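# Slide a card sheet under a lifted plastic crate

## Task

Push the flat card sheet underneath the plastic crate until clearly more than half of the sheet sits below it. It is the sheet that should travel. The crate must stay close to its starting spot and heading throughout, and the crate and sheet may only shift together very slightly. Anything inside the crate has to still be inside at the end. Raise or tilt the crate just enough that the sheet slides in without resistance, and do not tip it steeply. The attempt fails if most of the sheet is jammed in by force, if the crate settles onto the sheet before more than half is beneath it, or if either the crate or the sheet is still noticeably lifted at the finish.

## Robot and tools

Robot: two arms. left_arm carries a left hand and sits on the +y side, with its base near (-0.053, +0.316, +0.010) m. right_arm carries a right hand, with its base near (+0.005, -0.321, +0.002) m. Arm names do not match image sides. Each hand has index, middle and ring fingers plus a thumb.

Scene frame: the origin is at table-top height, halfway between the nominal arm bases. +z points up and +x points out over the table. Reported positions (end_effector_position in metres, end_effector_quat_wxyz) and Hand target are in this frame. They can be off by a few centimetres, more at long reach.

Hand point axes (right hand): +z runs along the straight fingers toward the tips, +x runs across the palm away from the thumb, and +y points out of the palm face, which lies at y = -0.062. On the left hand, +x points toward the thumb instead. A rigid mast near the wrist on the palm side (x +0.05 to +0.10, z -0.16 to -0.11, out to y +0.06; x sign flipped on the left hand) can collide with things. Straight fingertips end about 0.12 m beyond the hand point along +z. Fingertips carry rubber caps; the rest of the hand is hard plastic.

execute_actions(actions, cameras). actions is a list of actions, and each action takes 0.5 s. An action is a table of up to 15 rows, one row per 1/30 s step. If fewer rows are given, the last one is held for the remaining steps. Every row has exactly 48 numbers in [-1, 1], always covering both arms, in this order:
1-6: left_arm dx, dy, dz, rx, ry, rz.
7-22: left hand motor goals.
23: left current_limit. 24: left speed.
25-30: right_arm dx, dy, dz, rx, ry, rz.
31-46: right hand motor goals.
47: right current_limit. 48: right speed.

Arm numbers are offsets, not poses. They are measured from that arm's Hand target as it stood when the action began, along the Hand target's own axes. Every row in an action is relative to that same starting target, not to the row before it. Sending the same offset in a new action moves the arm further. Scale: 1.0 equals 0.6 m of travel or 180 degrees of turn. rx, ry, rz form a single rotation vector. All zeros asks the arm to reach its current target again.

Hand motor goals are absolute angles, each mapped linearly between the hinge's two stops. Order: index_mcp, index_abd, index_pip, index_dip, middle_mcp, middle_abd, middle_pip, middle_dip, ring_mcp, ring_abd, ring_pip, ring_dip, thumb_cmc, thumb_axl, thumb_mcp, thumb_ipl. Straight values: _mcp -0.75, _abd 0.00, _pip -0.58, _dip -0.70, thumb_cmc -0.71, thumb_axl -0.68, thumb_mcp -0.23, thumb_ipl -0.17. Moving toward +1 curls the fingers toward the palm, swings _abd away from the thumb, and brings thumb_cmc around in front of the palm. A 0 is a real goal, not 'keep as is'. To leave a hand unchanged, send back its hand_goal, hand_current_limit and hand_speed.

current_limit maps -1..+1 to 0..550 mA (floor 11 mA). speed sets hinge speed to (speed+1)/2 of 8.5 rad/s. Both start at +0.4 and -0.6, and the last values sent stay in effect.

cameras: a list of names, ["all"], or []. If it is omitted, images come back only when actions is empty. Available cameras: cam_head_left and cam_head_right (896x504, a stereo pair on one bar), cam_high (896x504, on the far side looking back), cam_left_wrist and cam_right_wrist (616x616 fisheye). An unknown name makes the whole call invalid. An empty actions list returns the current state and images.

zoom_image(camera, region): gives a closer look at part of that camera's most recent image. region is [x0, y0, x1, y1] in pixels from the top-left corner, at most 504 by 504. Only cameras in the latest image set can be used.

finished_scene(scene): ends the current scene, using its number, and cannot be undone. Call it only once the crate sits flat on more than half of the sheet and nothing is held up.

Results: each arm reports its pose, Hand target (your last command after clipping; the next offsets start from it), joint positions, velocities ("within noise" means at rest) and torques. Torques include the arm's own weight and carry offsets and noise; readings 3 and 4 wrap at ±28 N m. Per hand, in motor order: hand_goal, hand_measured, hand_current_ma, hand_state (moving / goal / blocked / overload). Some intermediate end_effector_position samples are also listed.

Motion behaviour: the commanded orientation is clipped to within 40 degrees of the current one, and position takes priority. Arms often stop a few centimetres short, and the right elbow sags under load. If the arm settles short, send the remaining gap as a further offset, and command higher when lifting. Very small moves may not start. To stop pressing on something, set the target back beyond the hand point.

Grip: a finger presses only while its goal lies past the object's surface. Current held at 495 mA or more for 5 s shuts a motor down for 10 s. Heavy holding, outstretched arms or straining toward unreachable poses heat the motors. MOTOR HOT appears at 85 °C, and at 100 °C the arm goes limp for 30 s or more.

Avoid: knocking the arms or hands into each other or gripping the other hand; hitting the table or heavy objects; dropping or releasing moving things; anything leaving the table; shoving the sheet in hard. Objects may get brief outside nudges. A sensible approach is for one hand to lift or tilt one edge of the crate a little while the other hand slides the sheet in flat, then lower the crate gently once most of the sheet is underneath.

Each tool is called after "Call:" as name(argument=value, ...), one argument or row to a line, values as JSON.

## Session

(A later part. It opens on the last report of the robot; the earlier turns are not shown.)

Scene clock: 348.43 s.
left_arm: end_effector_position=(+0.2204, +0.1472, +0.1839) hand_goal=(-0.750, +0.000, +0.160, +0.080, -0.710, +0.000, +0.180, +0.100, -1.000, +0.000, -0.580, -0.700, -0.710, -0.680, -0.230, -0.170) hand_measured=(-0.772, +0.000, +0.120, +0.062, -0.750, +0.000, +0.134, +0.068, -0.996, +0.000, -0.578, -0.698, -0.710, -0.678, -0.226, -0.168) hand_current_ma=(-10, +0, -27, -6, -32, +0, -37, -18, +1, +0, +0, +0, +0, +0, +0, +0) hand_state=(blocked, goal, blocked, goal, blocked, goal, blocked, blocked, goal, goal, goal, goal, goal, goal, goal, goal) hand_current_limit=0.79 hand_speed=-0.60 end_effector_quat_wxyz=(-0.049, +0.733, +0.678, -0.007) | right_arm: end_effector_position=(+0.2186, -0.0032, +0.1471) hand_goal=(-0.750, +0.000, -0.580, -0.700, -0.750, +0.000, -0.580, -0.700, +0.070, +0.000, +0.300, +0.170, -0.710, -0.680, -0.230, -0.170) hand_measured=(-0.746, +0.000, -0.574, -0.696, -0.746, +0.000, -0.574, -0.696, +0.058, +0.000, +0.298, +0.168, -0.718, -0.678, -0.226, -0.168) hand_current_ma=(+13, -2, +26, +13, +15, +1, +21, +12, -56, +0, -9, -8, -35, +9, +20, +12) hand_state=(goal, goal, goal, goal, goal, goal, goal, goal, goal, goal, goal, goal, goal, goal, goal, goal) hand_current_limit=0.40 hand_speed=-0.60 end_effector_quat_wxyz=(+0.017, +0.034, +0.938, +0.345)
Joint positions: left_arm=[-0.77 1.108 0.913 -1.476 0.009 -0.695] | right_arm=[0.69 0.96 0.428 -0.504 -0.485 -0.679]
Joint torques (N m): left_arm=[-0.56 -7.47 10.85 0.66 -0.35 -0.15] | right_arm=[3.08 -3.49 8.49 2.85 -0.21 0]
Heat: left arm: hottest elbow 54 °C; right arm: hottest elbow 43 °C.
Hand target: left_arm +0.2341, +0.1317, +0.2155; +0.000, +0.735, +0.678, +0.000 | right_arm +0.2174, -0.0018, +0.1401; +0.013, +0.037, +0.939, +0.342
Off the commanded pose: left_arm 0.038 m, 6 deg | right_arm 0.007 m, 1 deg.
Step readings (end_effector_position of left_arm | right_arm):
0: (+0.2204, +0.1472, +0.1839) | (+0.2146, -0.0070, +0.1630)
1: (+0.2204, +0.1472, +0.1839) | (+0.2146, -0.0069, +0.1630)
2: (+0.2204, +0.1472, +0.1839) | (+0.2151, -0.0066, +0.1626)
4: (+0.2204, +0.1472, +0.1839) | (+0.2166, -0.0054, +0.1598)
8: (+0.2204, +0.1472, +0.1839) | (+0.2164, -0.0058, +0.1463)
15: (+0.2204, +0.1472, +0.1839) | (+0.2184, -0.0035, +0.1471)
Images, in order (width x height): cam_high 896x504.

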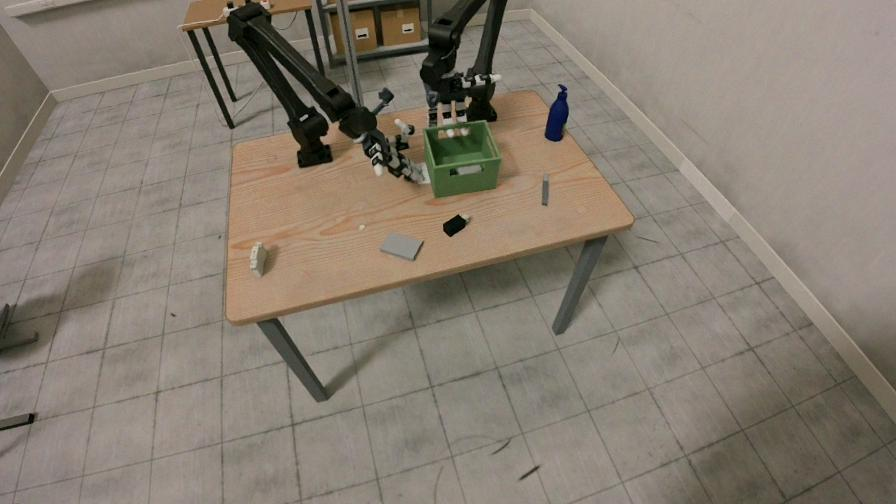

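Call:
execute_actions(
  actions=[
    [[0,0,0,0,0,0,-0.75,0,0.16,0.08,-0.71,0,0.18,0.1,-1,0,-0.58,-0.7,-0.71,-0.68,-0.23,-0.17,0.79,-0.6,0,0.0307,0.0258,0,0,0,-0.75,0,-0.58,-0.7,-0.75,0,-0.58,-0.7,0.07,0,0.3,0.17,-0.71,-0.68,-0.23,-0.17,0.4,-0.6]],
  ],
  cameras=["cam_high"],
)

Call:
zoom_image(
  camera="cam_high",
  region=[390, 130, 470, 210],
)

Scene clock: 355.50 s.
left_arm: end_effector_position=(+0.2204, +0.1472, +0.1840) hand_goal=(-0.750, +0.000, +0.160, +0.080, -0.710, +0.000, +0.180, +0.100, -1.000, +0.000, -0.580, -0.700, -0.710, -0.680, -0.230, -0.170) hand_measured=(-0.772, +0.000, +0.120, +0.062, -0.754, +0.000, +0.134, +0.068, -0.996, +0.000, -0.578, -0.698, -0.710, -0.678, -0.226, -0.168) hand_current_ma=(-10, +0, -27, -6, -36, +0, -37, -18, +1, +0, +0, +0, +0, +0, +0, +0) hand_state=(blocked, goal, blocked, goal, blocked, goal, blocked, blocked, goal, goal, goal, goal, goal, goal, goal, goal) hand_current_limit=0.79 hand_speed=-0.60 end_effector_quat_wxyz=(-0.049, +0.733, +0.679, -0.007) | right_arm: end_effector_position=(+0.2150, +0.0137, +0.1427) hand_goal=(-0.750, +0.000, -0.580, -0.700, -0.750, +0.000, -0.580, -0.700, +0.070, +0.000, +0.300, +0.170, -0.710, -0.680, -0.230, -0.170) hand_measured=(-0.736, +0.002, -0.568, -0.694, -0.730, +0.002, -0.568, -0.696, +0.058, +0.000, +0.298, +0.168, -0.718, -0.678, -0.226, -0.168) hand_current_ma=(+65, +9, +51, +20, +91, +9, +51, +18, -56, +0, -9, -8, -34, +9, +20, +12) hand_state=(goal, goal, goal, goal, blocked, goal, goal, goal, goal, goal, goal, goal, goal, goal, goal, goal) hand_current_limit=0.40 hand_speed=-0.60 end_effector_quat_wxyz=(+0.017, +0.034, +0.937, +0.348)
Joint positions: left_arm=[-0.77 1.108 0.913 -1.475 0.009 -0.695] | right_arm=[0.754 1 0.428 -0.431 -0.455 -0.616]
Joint torques (N m): left_arm=[-0.21 -6.53 10.93 0.77 -0.34 -0.13] | right_arm=[3.72 -2.08 10.88 2.36 0.07 0.07]
Heat: left arm: hottest elbow 53 °C; right arm: hottest elbow 42 °C.
Hand target: left_arm +0.2342, +0.1317, +0.2155; +0.000, +0.735, +0.678, +0.000 | right_arm +0.2192, +0.0221, +0.1400; +0.013, +0.037, +0.939, +0.342
Off the commanded pose: left_arm 0.038 m, 6 deg | right_arm 0.010 m, 1 deg.
Step readings (end_effector_position of left_arm | right_arm):
0: (+0.2204, +0.1472, +0.1839) | (+0.2185, -0.0033, +0.1469)
1: (+0.2204, +0.1472, +0.1839) | (+0.2185, -0.0031, +0.1469)
2: (+0.2204, +0.1472, +0.1839) | (+0.2187, -0.0022, +0.1465)
4: (+0.2204, +0.1472, +0.1839) | (+0.2176, +0.0026, +0.1452)
8: (+0.2204, +0.1472, +0.1839) | (+0.2134, +0.0120, +0.1431)
15: (+0.2204, +0.1472, +0.1840) | (+0.2146, +0.0138, +0.1428)
Images, in order (width x height): cam_high 896x504.

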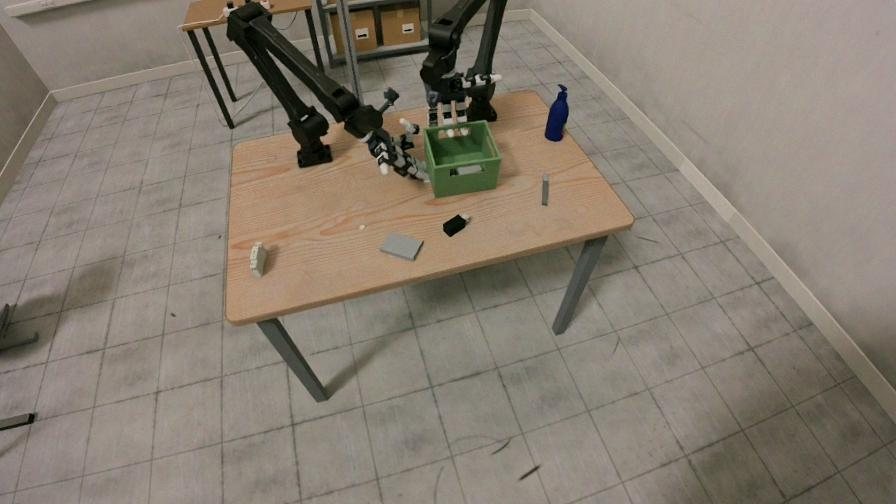

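Scaled by 6.300 from the camera's 896x504 image, which has a finer 1280x720 frame.

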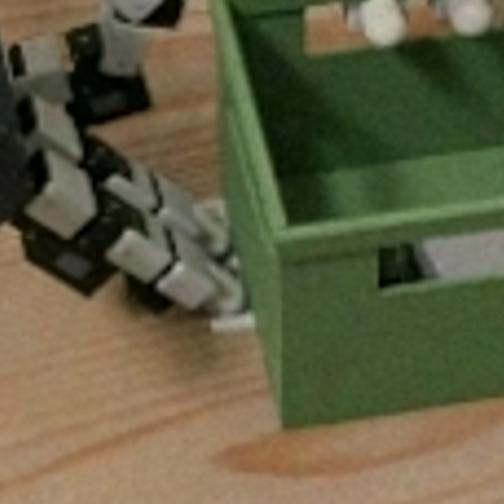

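Call:
execute_actions(
  actions=[
    [[0,0,0,0,0,0,-0.75,0,0.16,0.08,-0.71,0,0.18,0.1,-1,0,-0.58,-0.7,-0.71,-0.68,-0.23,-0.17,0.79,-0.6,0,0.0536,-0.0638,0,0,0,-0.75,0,-0.58,-0.7,-0.75,0,-0.58,-0.7,0.07,0,0.3,0.17,-0.71,-0.68,-0.23,-0.17,0.4,-0.6]],
    [[0,0,0,0,0,0,-0.75,0,0.16,0.08,-0.71,0,0.18,0.1,-1,0,-0.58,-0.7,-0.71,-0.68,-0.23,-0.17,0.79,-0.6,0,0.0322,-0.0383,0,0,0,-0.75,0,-0.58,-0.7,-0.75,0,-0.58,-0.7,0.07,0,0.3,0.17,-0.71,-0.68,-0.23,-0.17,0.4,-0.6]],
  ],
  cameras=["cam_high"],
)

Call:
zoom_image(
  camera="cam_high",
  region=[390, 130, 470, 210],
)

Scene clock: 367.27 s.
left_arm: end_effector_position=(+0.2206, +0.1470, +0.1840) hand_goal=(-0.750, +0.000, +0.160, +0.080, -0.710, +0.000, +0.180, +0.100, -1.000, +0.000, -0.580, -0.700, -0.710, -0.680, -0.230, -0.170) hand_measured=(-0.772, +0.000, +0.120, +0.062, -0.754, +0.000, +0.134, +0.068, -0.996, +0.000, -0.578, -0.698, -0.710, -0.678, -0.226, -0.168) hand_current_ma=(-10, +0, -27, -6, -36, +0, -37, -18, +1, +0, +0, +0, +0, +0, +0, +0) hand_state=(blocked, goal, blocked, goal, blocked, goal, blocked, blocked, goal, goal, goal, goal, goal, goal, goal, goal) hand_current_limit=0.79 hand_speed=-0.60 end_effector_quat_wxyz=(-0.049, +0.733, +0.679, -0.007) | right_arm: end_effector_position=(+0.2089, +0.0098, +0.1880) hand_goal=(-0.750, +0.000, -0.580, -0.700, -0.750, +0.000, -0.580, -0.700, +0.070, +0.000, +0.300, +0.170, -0.710, -0.680, -0.230, -0.170) hand_measured=(-0.754, +0.000, -0.578, -0.698, -0.754, +0.000, -0.578, -0.698, +0.058, +0.000, +0.298, +0.168, -0.718, -0.678, -0.226, -0.168) hand_current_ma=(-13, -2, +5, +9, -13, +1, +4, +8, -56, +0, -9, -8, -35, +9, +20, +12) hand_state=(goal, goal, goal, goal, goal, goal, goal, goal, goal, goal, goal, goal, goal, goal, goal, goal) hand_current_limit=0.40 hand_speed=-0.60 end_effector_quat_wxyz=(-0.004, +0.043, +0.945, +0.325)
Joint positions: left_arm=[-0.77 1.108 0.913 -1.474 0.009 -0.695] | right_arm=[0.762 0.898 0.544 -0.711 -0.448 -0.606]
Joint torques (N m): left_arm=[-1.32 -7.18 11.11 0.64 -0.35 -0.15] | right_arm=[2.9 -4.95 15.08 1.55 -0.24 -0.04]
Heat: left arm: hottest elbow 52 °C; right arm: hottest elbow 42 °C.
Hand target: left_arm +0.2342, +0.1316, +0.2155; +0.000, +0.735, +0.678, +0.000 | right_arm +0.2193, +0.0221, +0.2200; +0.013, +0.037, +0.939, +0.342
Off the commanded pose: left_arm 0.038 m, 6 deg | right_arm 0.036 m, 3 deg.
Step readings (end_effector_position of left_arm | right_arm):
0: (+0.2204, +0.1472, +0.1840) | (+0.2151, +0.0137, +0.1427)
1: (+0.2204, +0.1472, +0.1840) | (+0.2153, +0.0139, +0.1431)
2: (+0.2204, +0.1472, +0.1840) | (+0.2153, +0.0138, +0.1437)
4: (+0.2205, +0.1471, +0.1840) | (+0.2139, +0.0132, +0.1462)
8: (+0.2206, +0.1470, +0.1840) | (+0.2081, +0.0095, +0.1515)
15: (+0.2206, +0.1470, +0.1840) | (+0.2067, +0.0081, +0.1555)
16: (+0.2206, +0.1470, +0.1840) | (+0.2067, +0.0080, +0.1556)
17: (+0.2206, +0.1470, +0.1840) | (+0.2063, +0.0075, +0.1558)
19: (+0.2206, +0.1470, +0.1840) | (+0.2053, +0.0065, +0.1592)
23: (+0.2206, +0.1470, +0.1840) | (+0.2068, +0.0078, +0.1763)
30: (+0.2206, +0.1470, +0.1840) | (+0.2094, +0.0103, +0.1887)
Images, in order (width x height): cam_high 896x504.

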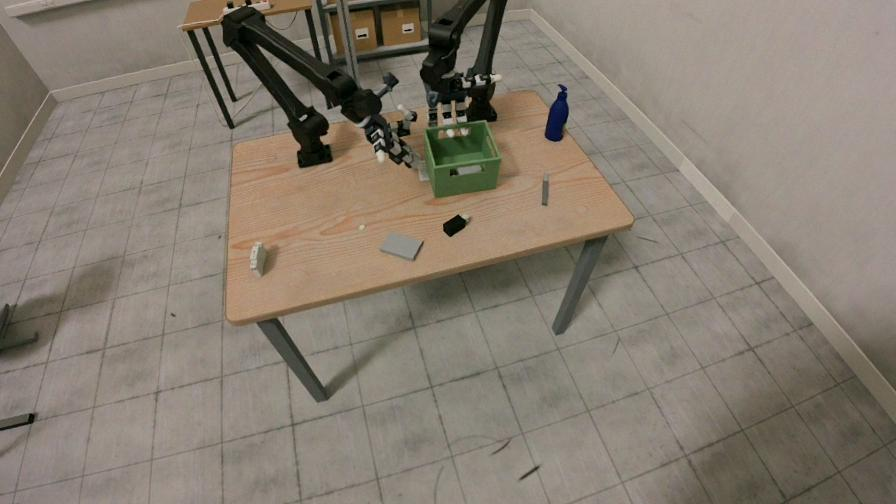

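Scaled by 6.300 from the camera's 896x504 image, which has a finer 1280x720 frame.

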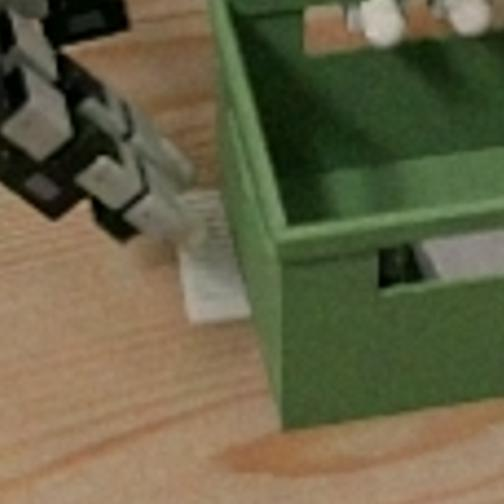

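Call:
execute_actions(
  actions=[
    [[0,-0.005,0.0133,0,0,0,-0.75,0,0.16,0.08,-0.71,0,0.18,0.1,-1,0,-0.58,-0.7,-0.71,-0.68,-0.23,-0.17,0.79,-0.6,-0.0105,-0.0697,-0.1238,0,0,0,-0.75,0,-0.58,-0.7,-0.75,0,-0.58,-0.7,0.07,0,0.3,0.17,-0.71,-0.68,-0.23,-0.17,0.4,-0.6]],
    [[0,-0.005,0.0133,0,0,0,-0.75,0,0.16,0.08,-0.71,0,0.18,0.1,-1,0,-0.58,-0.7,-0.71,-0.68,-0.23,-0.17,0.79,-0.6,0,0,0,0,0,0,-0.75,0,-0.58,-0.7,-0.75,0,-0.58,-0.7,0.07,0,0.3,0.17,-0.71,-0.68,-0.23,-0.17,0.4,-0.6]],
  ],
)

Scene clock: 379.47 s.
left_arm: end_effector_position=(+0.2213, +0.1411, +0.1790) hand_goal=(-0.750, +0.000, +0.160, +0.080, -0.710, +0.000, +0.180, +0.100, -1.000, +0.000, -0.580, -0.700, -0.710, -0.680, -0.230, -0.170) hand_measured=(-0.772, +0.000, +0.122, +0.068, -0.762, +0.000, +0.134, +0.068, -0.996, +0.000, -0.578, -0.698, -0.710, -0.678, -0.226, -0.168) hand_current_ma=(-10, +0, -25, -3, -52, +0, -37, -18, +1, +0, +0, +0, +0, +0, +0, +0) hand_state=(blocked, goal, blocked, goal, blocked, goal, blocked, blocked, goal, goal, goal, goal, goal, goal, goal, goal) hand_current_limit=0.79 hand_speed=-0.60 end_effector_quat_wxyz=(-0.037, +0.734, +0.679, -0.008) | right_arm: end_effector_position=(+0.2053, -0.0635, +0.2177) hand_goal=(-0.750, +0.000, -0.580, -0.700, -0.750, +0.000, -0.580, -0.700, +0.070, +0.000, +0.300, +0.170, -0.710, -0.680, -0.230, -0.170) hand_measured=(-0.754, +0.000, -0.578, -0.698, -0.754, +0.000, -0.578, -0.698, +0.058, +0.000, +0.298, +0.168, -0.718, -0.678, -0.226, -0.168) hand_current_ma=(-14, -2, +5, +9, -14, +1, +4, +8, -56, +0, -9, -8, -34, +9, +20, +12) hand_state=(goal, goal, goal, goal, goal, goal, goal, goal, goal, goal, goal, goal, goal, goal, goal, goal) hand_current_limit=0.40 hand_speed=-0.60 end_effector_quat_wxyz=(-0.009, +0.046, +0.943, +0.329)
Joint positions: left_arm=[-0.781 1.108 0.899 -1.437 0.012 -0.706] | right_arm=[0.482 0.73 0.561 -1.04 -0.578 -0.89]
Joint torques (N m): left_arm=[-0.79 -7.65 8.95 1.05 -0.48 -0.17] | right_arm=[1.55 -1.79 15.84 1.2 -0.64 -0.19]
Heat: left arm: hottest elbow 51 °C; right arm: hottest elbow 42 °C.
Hand target: left_arm +0.2283, +0.1322, +0.1996; +0.000, +0.735, +0.678, +0.000 | right_arm +0.2194, -0.0579, +0.2500; +0.013, +0.037, +0.939, +0.342
Off the commanded pose: left_arm 0.023 m, 4 deg | right_arm 0.036 m, 3 deg.
Step readings (end_effector_position of left_arm | right_arm):
0: (+0.2206, +0.1470, +0.1840) | (+0.2089, +0.0098, +0.1880)
1: (+0.2206, +0.1470, +0.1840) | (+0.2086, +0.0094, +0.1878)
2: (+0.2207, +0.1469, +0.1840) | (+0.2075, +0.0068, +0.1878)
4: (+0.2214, +0.1463, +0.1841) | (+0.2070, -0.0062, +0.1924)
8: (+0.2229, +0.1441, +0.1844) | (+0.2157, -0.0387, +0.2110)
15: (+0.2233, +0.1435, +0.1845) | (+0.2111, -0.0606, +0.2138)
16: (+0.2233, +0.1435, +0.1845) | (+0.2101, -0.0617, +0.2135)
17: (+0.2234, +0.1433, +0.1845) | (+0.2094, -0.0624, +0.2136)
19: (+0.2236, +0.1423, +0.1838) | (+0.2082, -0.0632, +0.2143)
23: (+0.2223, +0.1410, +0.1804) | (+0.2072, -0.0635, +0.2167)
30: (+0.2213, +0.1411, +0.1790) | (+0.2058, -0.0635, +0.2178)

Call:
execute_actions(
  actions=[
    [[0,-0.015,0.0133,0,0,0,-0.75,0,0.16,0.08,-0.71,0,0.18,0.1,-1,0,-0.58,-0.7,-0.71,-0.68,-0.23,-0.17,0.79,-0.6,0,0,0,0,0,0,-0.75,0,-0.58,-0.7,-0.75,0,-0.58,-0.7,0.07,0,0.3,0.17,-0.71,-0.68,-0.23,-0.17,0.4,-0.6]],
    [[0,-0.01,0.0133,0,0,0,-0.75,0,0.14,0.05,-0.72,0,0.16,0.06,-1,0,-0.58,-0.7,-0.71,-0.68,-0.23,-0.17,0.79,-0.6,0,0,0,0,0,0,-0.75,0,-0.58,-0.7,-0.75,0,-0.58,-0.7,0.07,0,0.3,0.17,-0.71,-0.68,-0.23,-0.17,0.4,-0.6]],
  ],
  cameras=["cam_high"],
)

Call:
zoom_image(
  camera="cam_high",
  region=[400, 90, 520, 210],
)

Scene clock: 386.27 s.
left_arm: end_effector_position=(+0.2122, +0.1411, +0.1705) hand_goal=(-0.750, +0.000, +0.140, +0.050, -0.720, +0.000, +0.160, +0.060, -1.000, +0.000, -0.580, -0.700, -0.710, -0.680, -0.230, -0.170) hand_measured=(-0.766, +0.000, +0.120, +0.048, -0.764, +0.000, +0.128, +0.048, -0.996, +0.000, -0.578, -0.698, -0.710, -0.678, -0.226, -0.168) hand_current_ma=(-6, +0, -7, +0, -37, +0, -17, -3, +1, +0, +0, +0, +0, +0, +0, +0) hand_state=(goal, goal, goal, goal, blocked, goal, blocked, goal, goal, goal, goal, goal, goal, goal, goal, goal) hand_current_limit=0.79 hand_speed=-0.60 end_effector_quat_wxyz=(-0.026, +0.732, +0.681, -0.002) | right_arm: end_effector_position=(+0.2052, -0.0635, +0.2178) hand_goal=(-0.750, +0.000, -0.580, -0.700, -0.750, +0.000, -0.580, -0.700, +0.070, +0.000, +0.300, +0.170, -0.710, -0.680, -0.230, -0.170) hand_measured=(-0.754, +0.000, -0.578, -0.698, -0.754, +0.000, -0.578, -0.698, +0.058, +0.000, +0.298, +0.168, -0.718, -0.678, -0.226, -0.168) hand_current_ma=(-14, -2, +5, +9, -14, +1, +4, +8, -56, +0, -9, -8, -34, +9, +20, +12) hand_state=(goal, goal, goal, goal, goal, goal, goal, goal, goal, goal, goal, goal, goal, goal, goal, goal) hand_current_limit=0.40 hand_speed=-0.60 end_effector_quat_wxyz=(-0.008, +0.045, +0.943, +0.329)
Joint positions: left_arm=[-0.812 1.079 0.852 -1.395 0.005 -0.742] | right_arm=[0.482 0.73 0.561 -1.04 -0.578 -0.891]
Joint torques (N m): left_arm=[0.03 -6.77 8.09 0.58 -0.17 -0.12] | right_arm=[1.55 -1.79 15.84 1.18 -0.64 -0.19]
Heat: left arm: hottest elbow 50 °C; right arm: hottest elbow 43 °C.
Hand target: left_arm +0.2133, +0.1334, +0.1836; +0.000, +0.735, +0.678, +0.000 | right_arm +0.2194, -0.0579, +0.2500; +0.013, +0.037, +0.939, +0.342
Off the commanded pose: left_arm 0.015 m, 3 deg | right_arm 0.036 m, 3 deg.
Step readings (end_effector_position of left_arm | right_arm):
0: (+0.2213, +0.1411, +0.1790) | (+0.2052, -0.0635, +0.2178)
1: (+0.2211, +0.1412, +0.1789) | (+0.2052, -0.0635, +0.2178)
2: (+0.2209, +0.1411, +0.1784) | (+0.2052, -0.0635, +0.2178)
4: (+0.2191, +0.1408, +0.1760) | (+0.2053, -0.0635, +0.2178)
8: (+0.2147, +0.1408, +0.1703) | (+0.2053, -0.0635, +0.2178)
15: (+0.2147, +0.1408, +0.1708) | (+0.2052, -0.0635, +0.2178)
16: (+0.2145, +0.1410, +0.1705) | (+0.2052, -0.0635, +0.2178)
17: (+0.2140, +0.1411, +0.1702) | (+0.2052, -0.0635, +0.2178)
19: (+0.2132, +0.1408, +0.1704) | (+0.2052, -0.0635, +0.2178)
23: (+0.2124, +0.1409, +0.1705) | (+0.2052, -0.0635, +0.2178)
30: (+0.2121, +0.1410, +0.1704) | (+0.2052, -0.0635, +0.2178)
Images, in order (width x height): cam_high 896x504.

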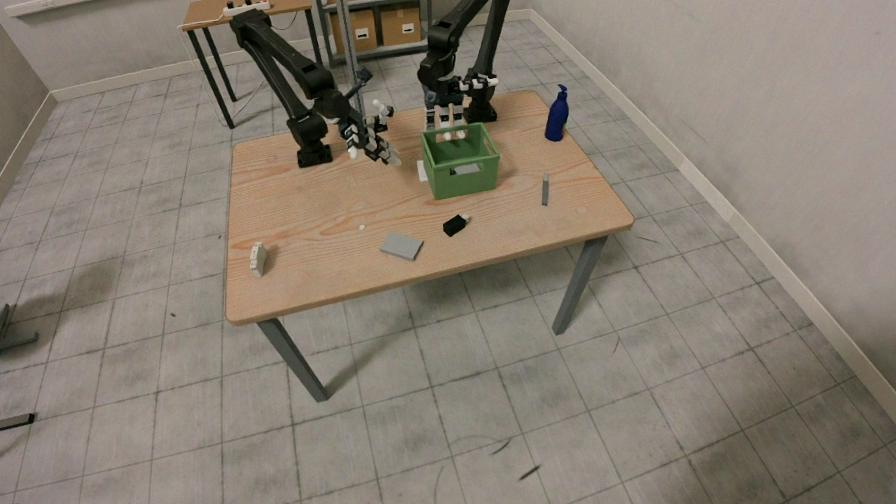

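Scaled by 4.200 from the camera's 896x504 image, which has a finer 1280x720 frame.

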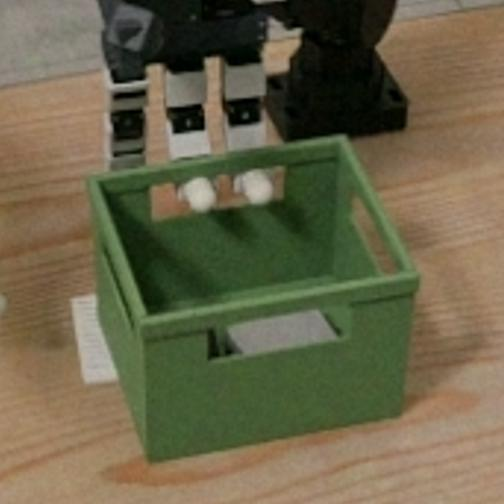

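Call:
execute_actions(
  actions=[
    [[0,-0.008,0.0133,0,0,0,-0.75,0,0.12,0.02,-0.73,0,0.13,0.03,-1,0,-0.58,-0.7,-0.71,-0.68,-0.23,-0.17,0.79,-0.6,0,0,0,0,0,0,-0.75,0,-0.58,-0.7,-0.75,0,-0.58,-0.7,0.07,0,0.3,0.17,-0.71,-0.68,-0.23,-0.17,0.4,-0.6]],
  ],
  cameras=["cam_high"],
)

Call:
zoom_image(
  camera="cam_high",
  region=[400, 90, 520, 210],
)

Scene clock: 393.47 s.
left_arm: end_effector_position=(+0.2104, +0.1393, +0.1706) hand_goal=(-0.750, +0.000, +0.120, +0.020, -0.730, +0.000, +0.130, +0.030, -1.000, +0.000, -0.580, -0.700, -0.710, -0.680, -0.230, -0.170) hand_measured=(-0.754, +0.000, +0.116, +0.022, -0.752, +0.000, +0.118, +0.026, -0.996, +0.000, -0.578, -0.698, -0.710, -0.678, -0.226, -0.168) hand_current_ma=(+0, +0, +0, +0, -10, +0, -3, +0, +1, +0, +0, +0, +0, +0, +0, +0) hand_state=(goal, goal, goal, goal, blocked, goal, goal, goal, goal, goal, goal, goal, goal, goal, goal, goal) hand_current_limit=0.79 hand_speed=-0.60 end_effector_quat_wxyz=(-0.014, +0.732, +0.681, +0.000) | right_arm: end_effector_position=(+0.2052, -0.0635, +0.2178) hand_goal=(-0.750, +0.000, -0.580, -0.700, -0.750, +0.000, -0.580, -0.700, +0.070, +0.000, +0.300, +0.170, -0.710, -0.680, -0.230, -0.170) hand_measured=(-0.754, +0.000, -0.578, -0.698, -0.754, +0.000, -0.578, -0.698, +0.058, +0.000, +0.298, +0.168, -0.718, -0.678, -0.226, -0.168) hand_current_ma=(-14, -2, +5, +9, -14, +1, +4, +8, -56, +0, -9, -8, -34, +9, +20, +12) hand_state=(goal, goal, goal, goal, goal, goal, goal, goal, goal, goal, goal, goal, goal, goal, goal, goal) hand_current_limit=0.40 hand_speed=-0.60 end_effector_quat_wxyz=(-0.008, +0.045, +0.943, +0.329)
Joint positions: left_arm=[-0.824 1.063 0.838 -1.374 0 -0.756] | right_arm=[0.482 0.73 0.561 -1.04 -0.578 -0.891]
Joint torques (N m): left_arm=[-0.32 -5.71 7.42 0.69 0.01 -0.14] | right_arm=[1.55 -1.79 15.84 1.18 -0.64 -0.19]
Heat: left arm: hottest elbow 49 °C; right arm: hottest elbow 43 °C.
Hand target: left_arm +0.2085, +0.1338, +0.1757; +0.000, +0.735, +0.678, +0.000 | right_arm +0.2194, -0.0579, +0.2500; +0.013, +0.037, +0.939, +0.342
Off the commanded pose: left_arm 0.008 m, 2 deg | right_arm 0.036 m, 3 deg.
Step readings (end_effector_position of left_arm | right_arm):
0: (+0.2122, +0.1411, +0.1705) | (+0.2052, -0.0635, +0.2178)
1: (+0.2121, +0.1410, +0.1705) | (+0.2052, -0.0635, +0.2178)
2: (+0.2121, +0.1408, +0.1707) | (+0.2052, -0.0635, +0.2178)
4: (+0.2118, +0.1403, +0.1709) | (+0.2052, -0.0635, +0.2178)
8: (+0.2106, +0.1400, +0.1707) | (+0.2052, -0.0635, +0.2178)
15: (+0.2104, +0.1392, +0.1706) | (+0.2052, -0.0635, +0.2178)
Images, in order (width x height): cam_high 896x504.

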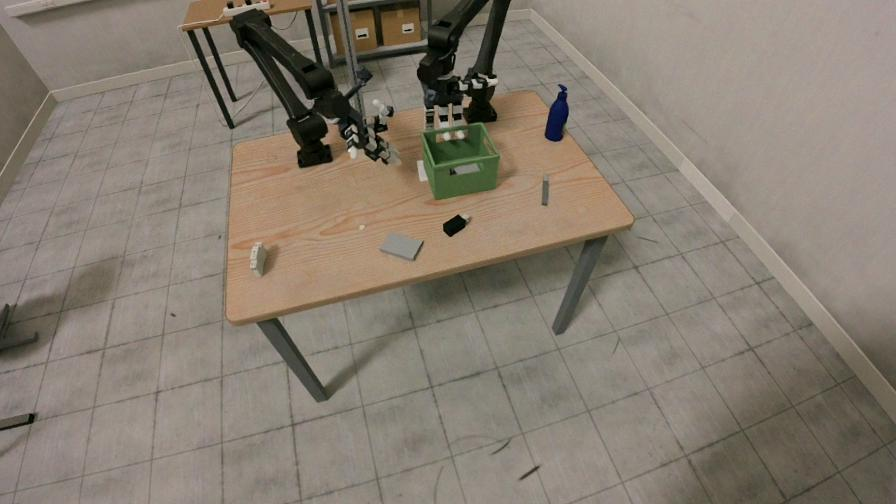

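Scaled by 4.200 from the camera's 896x504 image, which has a finer 1280x720 frame.

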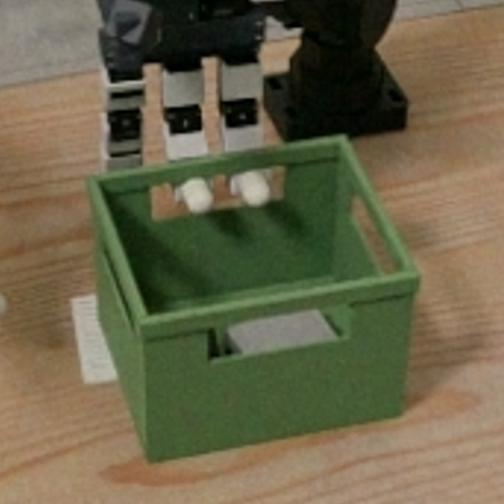

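Call:
execute_actions(
  actions=[
    [[0,-0.004,0.014,0,0,0,-0.75,0,0.08,-0.04,-0.75,0,0.08,-0.04,-1,0,-0.58,-0.7,-0.71,-0.68,-0.23,-0.17,0.4,-0.6,0,0,0,0,0,0,-0.75,0,-0.58,-0.7,-0.75,0,-0.58,-0.7,0.07,0,0.3,0.17,-0.71,-0.68,-0.23,-0.17,0.4,-0.6]],
  ],
  cameras=["cam_high","cam_head_left","cam_left_wrist"],
)

Call:
zoom_image(
  camera="cam_high",
  region=[400, 90, 520, 210],
)

Scene clock: 403.77 s.
left_arm: end_effector_position=(+0.2091, +0.1370, +0.1657) hand_goal=(-0.750, +0.000, +0.080, -0.040, -0.750, +0.000, +0.080, -0.040, -1.000, +0.000, -0.580, -0.700, -0.710, -0.680, -0.230, -0.170) hand_measured=(-0.754, +0.000, +0.082, -0.038, -0.754, +0.000, +0.080, -0.038, -0.996, +0.000, -0.578, -0.698, -0.710, -0.678, -0.226, -0.168) hand_current_ma=(+0, +0, +0, +0, +0, +0, +0, +0, +1, +0, +0, +0, +0, +0, +0, +0) hand_state=(goal, goal, goal, goal, goal, goal, goal, goal, goal, goal, goal, goal, goal, goal, goal, goal) hand_current_limit=0.40 hand_speed=-0.60 end_effector_quat_wxyz=(-0.008, +0.734, +0.679, +0.000) | right_arm: end_effector_position=(+0.2052, -0.0635, +0.2178) hand_goal=(-0.750, +0.000, -0.580, -0.700, -0.750, +0.000, -0.580, -0.700, +0.070, +0.000, +0.300, +0.170, -0.710, -0.680, -0.230, -0.170) hand_measured=(-0.754, +0.000, -0.578, -0.698, -0.754, +0.000, -0.578, -0.698, +0.058, +0.000, +0.298, +0.168, -0.718, -0.678, -0.226, -0.168) hand_current_ma=(-14, -2, +5, +9, -14, +1, +4, +8, -56, +0, -9, -8, -34, +9, +20, +12) hand_state=(goal, goal, goal, goal, goal, goal, goal, goal, goal, goal, goal, goal, goal, goal, goal, goal) hand_current_limit=0.40 hand_speed=-0.60 end_effector_quat_wxyz=(-0.008, +0.045, +0.943, +0.329)
Joint positions: left_arm=[-0.833 1.059 0.821 -1.348 0 -0.759] | right_arm=[0.482 0.73 0.561 -1.04 -0.578 -0.891]
Joint torques (N m): left_arm=[-0.21 -5.07 7.04 0.49 0.01 -0.14] | right_arm=[1.55 -1.79 15.86 1.18 -0.64 -0.19]
Heat: left arm: hottest elbow 48 °C; right arm: hottest elbow 44 °C.
Hand target: left_arm +0.2062, +0.1340, +0.1672; +0.000, +0.735, +0.678, +0.000 | right_arm +0.2194, -0.0579, +0.2500; +0.013, +0.037, +0.939, +0.342
Off the commanded pose: left_arm 0.005 m, 1 deg | right_arm 0.036 m, 3 deg.
Step readings (end_effector_position of left_arm | right_arm):
0: (+0.2104, +0.1393, +0.1706) | (+0.2052, -0.0635, +0.2178)
1: (+0.2105, +0.1393, +0.1705) | (+0.2052, -0.0635, +0.2178)
2: (+0.2107, +0.1387, +0.1704) | (+0.2052, -0.0635, +0.2178)
4: (+0.2108, +0.1374, +0.1700) | (+0.2052, -0.0635, +0.2178)
8: (+0.2093, +0.1370, +0.1668) | (+0.2052, -0.0635, +0.2178)
15: (+0.2090, +0.1371, +0.1657) | (+0.2052, -0.0635, +0.2178)
camera_calibration:
cam_left_wrist: T_world_to_cam=[[-0.719158, -0.694741, -0.0121223, 0.218213], [-0.488983, 0.493619, 0.719191, -0.124771], [-0.493668, 0.52314, -0.694706, 0.273185], [0, 0, 0, 1]] pos_world=[0.230782, 0.0702767, 0.282163]
Images, in order (width x height): cam_head_left 896x504, cam_high 896x504, cam_left_wrist 616x616.

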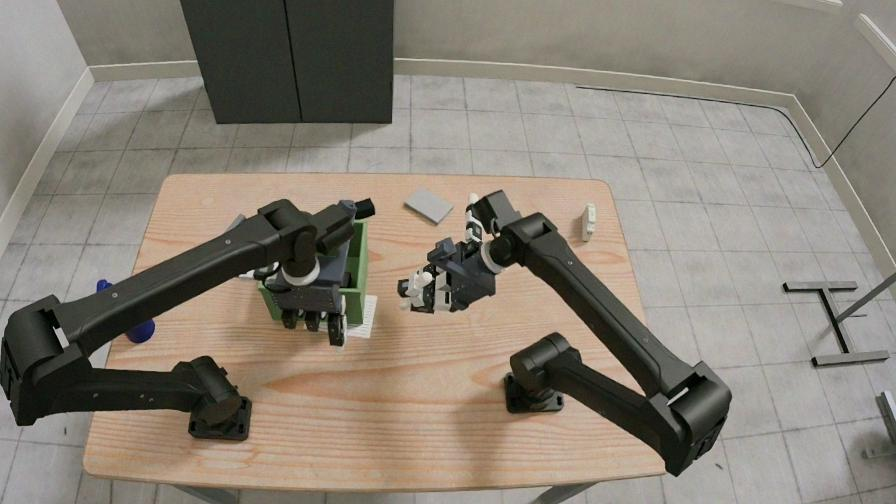

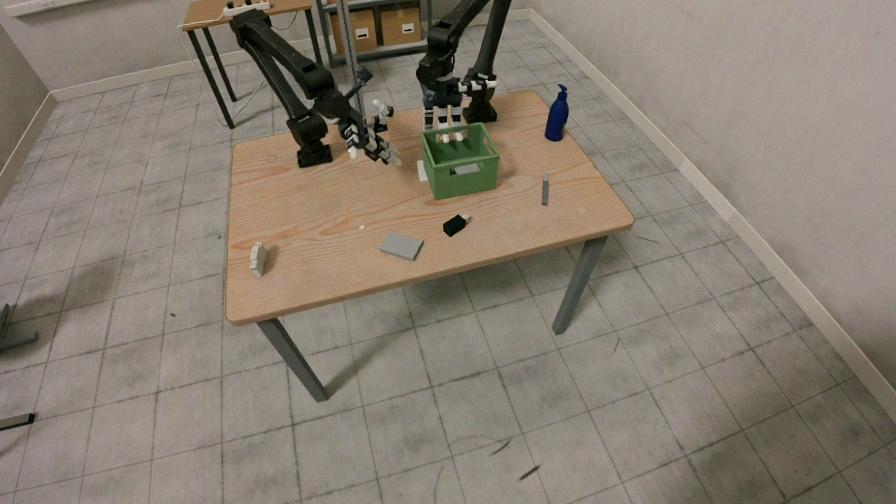

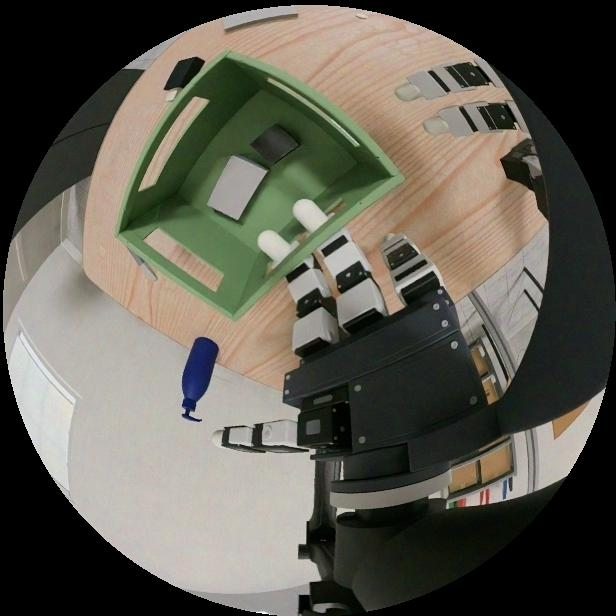

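Scaled by 4.200 from the camera's 896x504 image, which has a finer 1280x720 frame.

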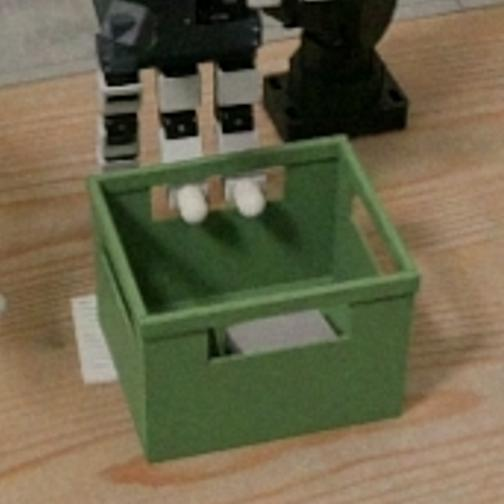

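Call:
zoom_image(
  camera="cam_head_left",
  region=[250, 210, 400, 360],
)

Scaled by 3.360 from the camera's 896x504 image, which has a finer 1280x720 frame.

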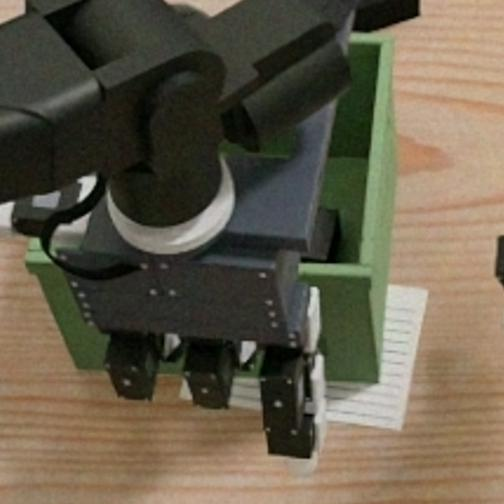

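Call:
execute_actions(
  actions=[
    [[0,0.012,-0.0333,0,0,0,-0.75,0,0.12,0.02,-0.73,0,0.13,0.03,-1,0,-0.58,-0.7,-0.71,-0.68,-0.23,-0.17,0.79,-0.6,0,0,0,0,0,0,-0.75,0,-0.58,-0.7,-0.75,0,-0.58,-0.7,0.07,0,0.3,0.17,-0.71,-0.68,-0.23,-0.17,0.4,-0.6]],
    [[0,0.006,-0.0133,0,0,0,-0.75,0,0.14,0.05,-0.72,0,0.16,0.06,-1,0,-0.58,-0.7,-0.71,-0.68,-0.23,-0.17,0.79,-0.6,0,0,0,0,0,0,-0.75,0,-0.58,-0.7,-0.75,0,-0.58,-0.7,0.07,0,0.3,0.17,-0.71,-0.68,-0.23,-0.17,0.4,-0.6]],
    [[0,0.006,-0.0133,0,0,0,-0.75,0,0.16,0.08,-0.71,0,0.18,0.1,-1,0,-0.58,-0.7,-0.71,-0.68,-0.23,-0.17,0.79,-0.6,0.027,-0.0035,0.0841,0,0,0,-0.75,0,-0.58,-0.7,-0.75,0,-0.58,-0.7,0.07,0,0.3,0.17,-0.71,-0.68,-0.23,-0.17,0.4,-0.6]],
    [[0,0.007,-0.01,0,0,0,-0.75,0,0.16,0.08,-0.71,0,0.18,0.1,-1,0,-0.58,-0.7,-0.71,-0.68,-0.23,-0.17,0.79,-0.6,0.027,-0.0035,0.0841,0,0,0,-0.75,0,-0.58,-0.7,-0.75,0,-0.58,-0.7,0.07,0,0.3,0.17,-0.71,-0.68,-0.23,-0.17,0.4,-0.6]],
  ],
  cameras=["cam_high","cam_head_left"],
)

Call:
zoom_image(
  camera="cam_high",
  region=[400, 90, 520, 210],
)

Call:
zoom_image(
  camera="cam_head_left",
  region=[250, 210, 400, 360],
)

Scene clock: 465.70 s.
left_arm: end_effector_position=(+0.2021, +0.1480, +0.1680) hand_goal=(-0.750, +0.000, +0.160, +0.080, -0.710, +0.000, +0.180, +0.100, -1.000, +0.000, -0.580, -0.700, -0.710, -0.680, -0.230, -0.170) hand_measured=(-0.762, +0.000, +0.130, +0.066, -0.746, +0.000, +0.142, +0.058, -0.996, +0.000, -0.578, -0.698, -0.710, -0.678, -0.226, -0.168) hand_current_ma=(-3, +0, -16, -4, -26, +0, -24, -31, +1, +0, +0, +0, +0, +0, +0, +0) hand_state=(goal, goal, blocked, goal, blocked, goal, blocked, blocked, goal, goal, goal, goal, goal, goal, goal, goal) hand_current_limit=0.79 hand_speed=-0.60 end_effector_quat_wxyz=(-0.044, +0.739, +0.672, -0.002) | right_arm: end_effector_position=(+0.1905, +0.0015, +0.1691) hand_goal=(-0.750, +0.000, -0.580, -0.700, -0.750, +0.000, -0.580, -0.700, +0.070, +0.000, +0.300, +0.170, -0.710, -0.680, -0.230, -0.170) hand_measured=(-0.754, +0.000, -0.580, -0.698, -0.754, +0.000, -0.580, -0.698, +0.058, +0.000, +0.298, +0.168, -0.718, -0.678, -0.226, -0.168) hand_current_ma=(-19, -2, +3, +8, -18, +1, +3, +8, -55, +0, -9, -8, -35, +9, +20, +12) hand_state=(goal, goal, goal, goal, goal, goal, goal, goal, goal, goal, goal, goal, goal, goal, goal, goal) hand_current_limit=0.40 hand_speed=-0.60 end_effector_quat_wxyz=(+0.010, +0.037, +0.940, +0.338)
Joint positions: left_arm=[-0.819 1.067 0.84 -1.432 0.003 -0.727] | right_arm=[0.793 0.84 0.443 -0.617 -0.431 -0.58]
Joint torques (N m): left_arm=[1.26 -4.84 13.79 -0.73 -0.24 0] | right_arm=[3.19 -2.96 9.92 3.07 -0.19 -0.01]
Heat: left arm: hottest elbow 43 °C; right arm: hottest elbow 46 °C.
Hand target: left_arm +0.2246, +0.1324, +0.2092; +0.000, +0.735, +0.678, +0.000 | right_arm +0.1919, +0.0061, +0.1701; +0.013, +0.037, +0.939, +0.342
Off the commanded pose: left_arm 0.049 m, 5 deg | right_arm 0.005 m, 1 deg.
Step readings (end_effector_position of left_arm | right_arm):
0: (+0.2091, +0.1370, +0.1657) | (+0.2052, -0.0635, +0.2178)
1: (+0.2091, +0.1370, +0.1657) | (+0.2052, -0.0635, +0.2178)
2: (+0.2090, +0.1371, +0.1657) | (+0.2052, -0.0635, +0.2178)
4: (+0.2076, +0.1387, +0.1654) | (+0.2052, -0.0635, +0.2178)
8: (+0.2044, +0.1422, +0.1647) | (+0.2052, -0.0635, +0.2178)
15: (+0.2032, +0.1436, +0.1644) | (+0.2052, -0.0635, +0.2178)
16: (+0.2030, +0.1437, +0.1644) | (+0.2052, -0.0635, +0.2178)
17: (+0.2027, +0.1441, +0.1643) | (+0.2052, -0.0635, +0.2178)
19: (+0.2020, +0.1448, +0.1646) | (+0.2052, -0.0635, +0.2178)
23: (+0.2018, +0.1449, +0.1655) | (+0.2052, -0.0635, +0.2178)
30: (+0.2016, +0.1449, +0.1658) | (+0.2052, -0.0635, +0.2178)
31: (+0.2016, +0.1449, +0.1660) | (+0.2052, -0.0634, +0.2179)
32: (+0.2016, +0.1448, +0.1661) | (+0.2053, -0.0621, +0.2181)
34: (+0.2017, +0.1450, +0.1663) | (+0.2069, -0.0548, +0.2198)
38: (+0.2012, +0.1463, +0.1666) | (+0.1999, -0.0355, +0.2214)
45: (+0.2012, +0.1466, +0.1668) | (+0.2012, -0.0305, +0.2093)
46: (+0.2012, +0.1465, +0.1670) | (+0.2018, -0.0301, +0.2088)
47: (+0.2013, +0.1466, +0.1670) | (+0.2027, -0.0287, +0.2072)
49: (+0.2017, +0.1471, +0.1677) | (+0.2003, -0.0213, +0.2009)
53: (+0.2021, +0.1478, +0.1680) | (+0.1844, -0.0075, +0.1780)
60: (+0.2023, +0.1479, +0.1681) | (+0.1871, +0.0002, +0.1668)
Images, in order (width x height): cam_head_left 896x504, cam_high 896x504.

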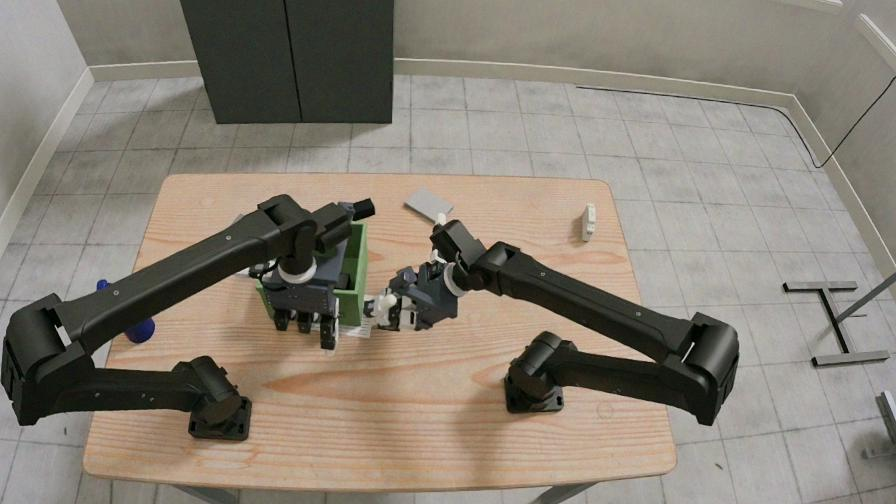

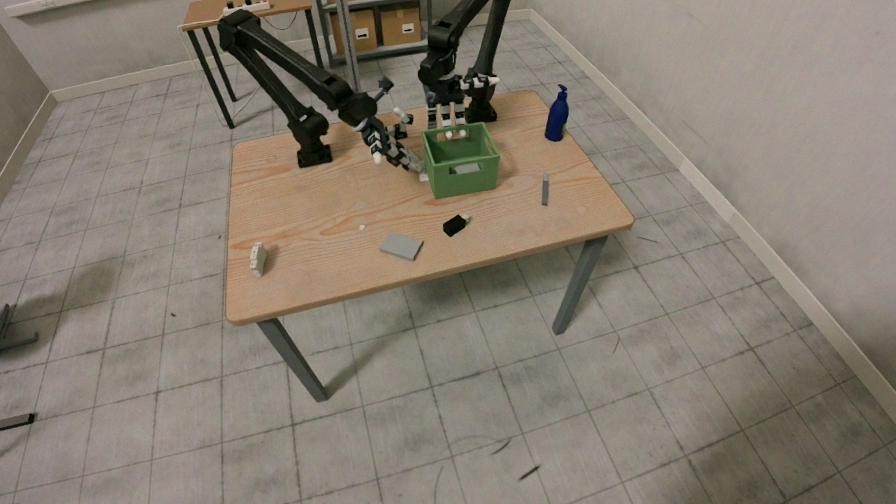

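Scaled by 4.200 from the camera's 896x504 image, which has a finer 1280x720 frame.

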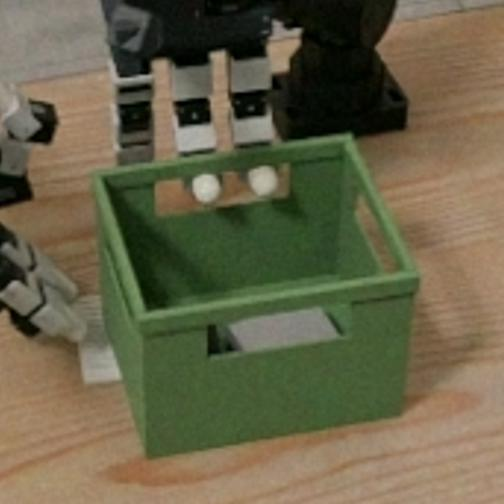

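Scaled by 3.360 from the camera's 896x504 image, which has a finer 1280x720 frame.

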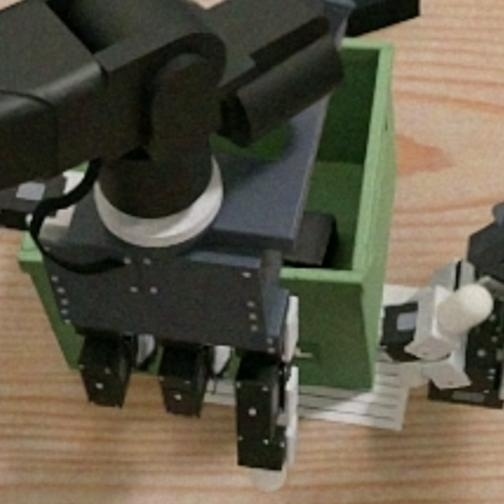

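Call:
execute_actions(
  actions=[
    [[0,0.010,-0.0133,0,0,0,-0.75,0,0.16,0.08,-0.71,0,0.18,0.1,-1,0,-0.58,-0.7,-0.71,-0.68,-0.23,-0.17,0.79,-0.6,0,0,0,0,0,0,-0.75,0,-0.58,-0.7,-0.75,0,-0.58,-0.7,0.07,0,0.3,0.17,-0.71,-0.68,-0.23,-0.17,0.4,-0.6]],
    [[0,0.012,-0.0133,0,0,0,-0.75,0,0.16,0.08,-0.71,0,0.18,0.1,-1,0,-0.58,-0.7,-0.71,-0.68,-0.23,-0.17,0.79,-0.6,0,0,0,0,0,0,-0.75,0,-0.58,-0.7,-0.75,0,-0.58,-0.7,0.07,0,0.3,0.17,-0.71,-0.68,-0.23,-0.17,0.4,-0.6]],
  ],
)

Scene clock: 489.43 s.
left_arm: end_effector_position=(+0.2116, +0.1484, +0.1783) hand_goal=(-0.750, +0.000, +0.160, +0.080, -0.710, +0.000, +0.180, +0.100, -1.000, +0.000, -0.580, -0.700, -0.710, -0.680, -0.230, -0.170) hand_measured=(-0.768, +0.000, +0.120, +0.060, -0.758, +0.000, +0.140, +0.058, -0.996, +0.000, -0.578, -0.698, -0.710, -0.678, -0.226, -0.168) hand_current_ma=(-7, +0, -28, -7, -43, +0, -27, -31, +1, +0, +0, +0, +0, +0, +0, +0) hand_state=(goal, goal, blocked, goal, blocked, goal, blocked, blocked, goal, goal, goal, goal, goal, goal, goal, goal) hand_current_limit=0.79 hand_speed=-0.60 end_effector_quat_wxyz=(-0.053, +0.738, +0.673, -0.005) | right_arm: end_effector_position=(+0.1908, +0.0019, +0.1690) hand_goal=(-0.750, +0.000, -0.580, -0.700, -0.750, +0.000, -0.580, -0.700, +0.070, +0.000, +0.300, +0.170, -0.710, -0.680, -0.230, -0.170) hand_measured=(-0.754, +0.000, -0.580, -0.698, -0.754, +0.000, -0.580, -0.698, +0.058, +0.000, +0.298, +0.168, -0.718, -0.678, -0.226, -0.168) hand_current_ma=(-19, -2, +3, +8, -18, +1, +3, +8, -55, +0, -9, -8, -35, +9, +20, +12) hand_state=(goal, goal, goal, goal, goal, goal, goal, goal, goal, goal, goal, goal, goal, goal, goal, goal) hand_current_limit=0.40 hand_speed=-0.60 end_effector_quat_wxyz=(+0.010, +0.038, +0.940, +0.338)
Joint positions: left_arm=[-0.789 1.092 0.887 -1.472 0.007 -0.698] | right_arm=[0.794 0.841 0.443 -0.614 -0.429 -0.578]
Joint torques (N m): left_arm=[1.32 -5.6 14.65 -0.44 -0.34 -0.02] | right_arm=[3.25 -2.9 9.89 3.08 -0.19 0]
Heat: left arm: hottest elbow 49 °C; right arm: hottest elbow 45 °C.
Hand target: left_arm +0.2378, +0.1314, +0.2251; +0.000, +0.735, +0.678, +0.000 | right_arm +0.1918, +0.0061, +0.1700; +0.013, +0.037, +0.939, +0.342
Off the commanded pose: left_arm 0.056 m, 6 deg | right_arm 0.004 m, 1 deg.
Step readings (end_effector_position of left_arm | right_arm):
0: (+0.2021, +0.1480, +0.1680) | (+0.1905, +0.0015, +0.1690)
1: (+0.2022, +0.1481, +0.1680) | (+0.1904, +0.0015, +0.1690)
2: (+0.2024, +0.1482, +0.1682) | (+0.1905, +0.0015, +0.1690)
4: (+0.2030, +0.1487, +0.1691) | (+0.1905, +0.0015, +0.1688)
8: (+0.2041, +0.1494, +0.1702) | (+0.1907, +0.0018, +0.1690)
15: (+0.2050, +0.1492, +0.1713) | (+0.1908, +0.0019, +0.1690)
16: (+0.2050, +0.1491, +0.1713) | (+0.1908, +0.0019, +0.1690)
17: (+0.2053, +0.1491, +0.1717) | (+0.1908, +0.0019, +0.1690)
19: (+0.2065, +0.1493, +0.1730) | (+0.1908, +0.0019, +0.1690)
23: (+0.2104, +0.1488, +0.1774) | (+0.1908, +0.0019, +0.1690)
30: (+0.2116, +0.1482, +0.1789) | (+0.1908, +0.0019, +0.1690)

Call:
execute_actions(
  actions=[
    [[0,0.007,-0.007,0,0,0,-0.75,0,0.16,0.08,-0.71,0,0.18,0.1,-1,0,-0.58,-0.7,-0.71,-0.68,-0.23,-0.17,0.79,-0.6,0,0,0,0,0,0,-0.75,0,-0.58,-0.7,-0.75,0,-0.58,-0.7,0.07,0,0.3,0.17,-0.71,-0.68,-0.23,-0.17,0.4,-0.6]],
    [[0,0,0,0,0,0,-0.75,0,0.16,0.08,-0.71,0,0.18,0.1,-1,0,-0.58,-0.7,-0.71,-0.68,-0.23,-0.17,0.79,-0.6,0,-0.0257,0.0306,0,0,0,-0.75,0,-0.58,-0.7,-0.75,0,-0.58,-0.7,0.07,0,0.3,0.17,-0.71,-0.68,-0.23,-0.17,0.4,-0.6]],
  ],
  cameras=["cam_head_left","cam_high"],
)

Call:
zoom_image(
  camera="cam_head_left",
  region=[250, 210, 400, 360],
)

Call:
zoom_image(
  camera="cam_high",
  region=[380, 110, 520, 210],
)

Scene clock: 499.87 s.
left_arm: end_effector_position=(+0.2152, +0.1480, +0.1819) hand_goal=(-0.750, +0.000, +0.160, +0.080, -0.710, +0.000, +0.180, +0.100, -1.000, +0.000, -0.580, -0.700, -0.710, -0.680, -0.230, -0.170) hand_measured=(-0.768, +0.000, +0.120, +0.060, -0.758, +0.000, +0.140, +0.058, -0.996, +0.000, -0.578, -0.698, -0.710, -0.678, -0.226, -0.168) hand_current_ma=(-7, +0, -28, -7, -44, +0, -27, -31, +1, +0, +0, +0, +0, +0, +0, +0) hand_state=(goal, goal, blocked, goal, blocked, goal, blocked, blocked, goal, goal, goal, goal, goal, goal, goal, goal) hand_current_limit=0.79 hand_speed=-0.60 end_effector_quat_wxyz=(-0.053, +0.738, +0.673, -0.006) | right_arm: end_effector_position=(+0.1921, +0.0036, +0.1485) hand_goal=(-0.750, +0.000, -0.580, -0.700, -0.750, +0.000, -0.580, -0.700, +0.070, +0.000, +0.300, +0.170, -0.710, -0.680, -0.230, -0.170) hand_measured=(-0.752, +0.000, -0.578, -0.698, -0.752, +0.002, -0.578, -0.698, +0.058, +0.000, +0.298, +0.168, -0.718, -0.678, -0.226, -0.168) hand_current_ma=(-7, -1, +8, +9, -11, +9, +5, +8, -55, +0, -9, -8, -35, +9, +20, +12) hand_state=(goal, goal, goal, goal, goal, goal, goal, goal, goal, goal, goal, goal, goal, goal, goal, goal) hand_current_limit=0.40 hand_speed=-0.60 end_effector_quat_wxyz=(+0.013, +0.037, +0.939, +0.340)
Joint positions: left_arm=[-0.779 1.099 0.902 -1.481 0.007 -0.69] | right_arm=[0.795 0.889 0.401 -0.517 -0.428 -0.577]
Joint torques (N m): left_arm=[1.44 -5.77 14.65 -0.57 -0.37 -0.04] | right_arm=[3.14 -3.08 9.03 3.08 -0.2 -0.01]
Heat: left arm: hottest elbow 48 °C; right arm: hottest elbow 44 °C.
Hand target: left_arm +0.2420, +0.1311, +0.2293; +0.000, +0.735, +0.678, +0.000 | right_arm +0.1918, +0.0062, +0.1461; +0.013, +0.037, +0.939, +0.342
Off the commanded pose: left_arm 0.057 m, 6 deg | right_arm 0.004 m, 0 deg.
Step readings (end_effector_position of left_arm | right_arm):
0: (+0.2116, +0.1484, +0.1783) | (+0.1908, +0.0019, +0.1690)
1: (+0.2116, +0.1484, +0.1783) | (+0.1908, +0.0019, +0.1690)
2: (+0.2117, +0.1484, +0.1784) | (+0.1908, +0.0019, +0.1690)
4: (+0.2124, +0.1484, +0.1791) | (+0.1908, +0.0019, +0.1690)
8: (+0.2146, +0.1481, +0.1815) | (+0.1908, +0.0019, +0.1690)
15: (+0.2153, +0.1480, +0.1820) | (+0.1908, +0.0019, +0.1690)
16: (+0.2152, +0.1481, +0.1820) | (+0.1909, +0.0020, +0.1690)
17: (+0.2152, +0.1480, +0.1819) | (+0.1912, +0.0023, +0.1685)
19: (+0.2152, +0.1480, +0.1819) | (+0.1921, +0.0032, +0.1655)
23: (+0.2152, +0.1480, +0.1819) | (+0.1905, +0.0016, +0.1496)
30: (+0.2152, +0.1480, +0.1819) | (+0.1920, +0.0033, +0.1484)
Images, in order (width x height): cam_head_left 896x504, cam_high 896x504.

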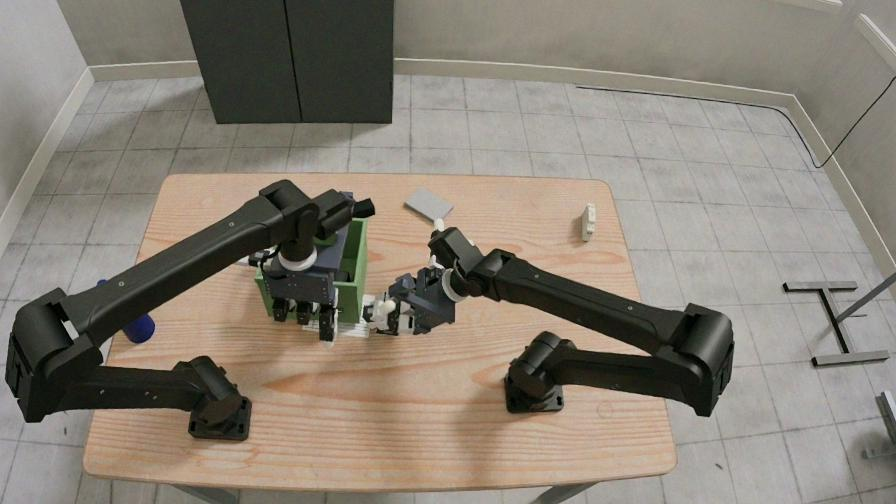

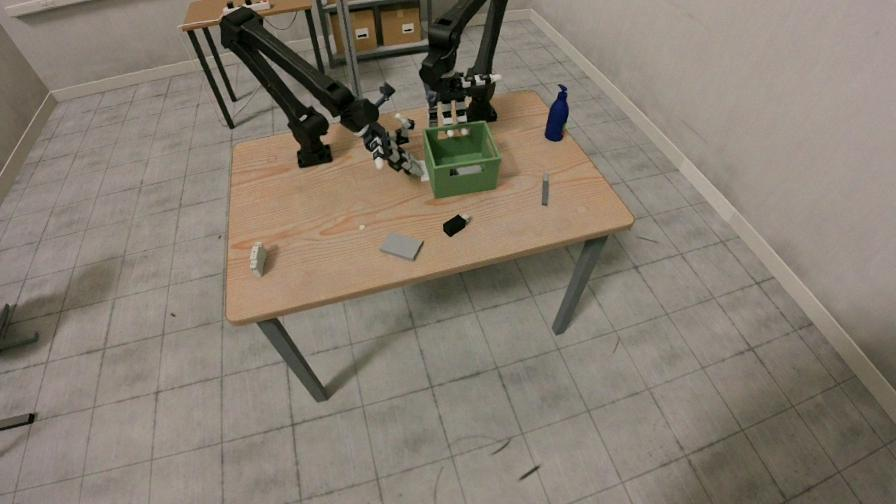

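Scaled by 3.360 from the camera's 896x504 image, which has a finer 1280x720 frame.

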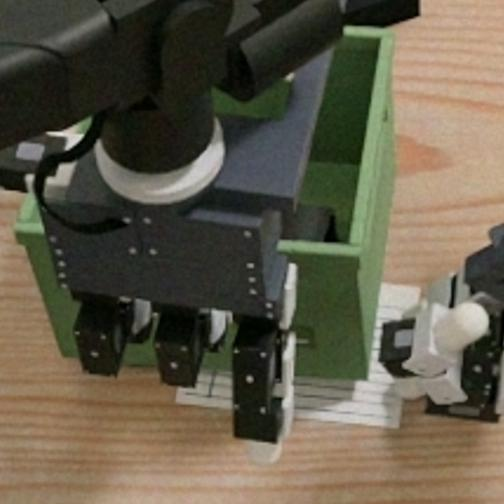

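Scaled by 3.600 from the camera's 896x504 image, which has a finer 1280x720 frame.

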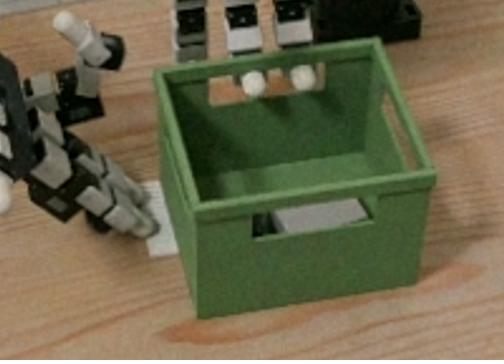

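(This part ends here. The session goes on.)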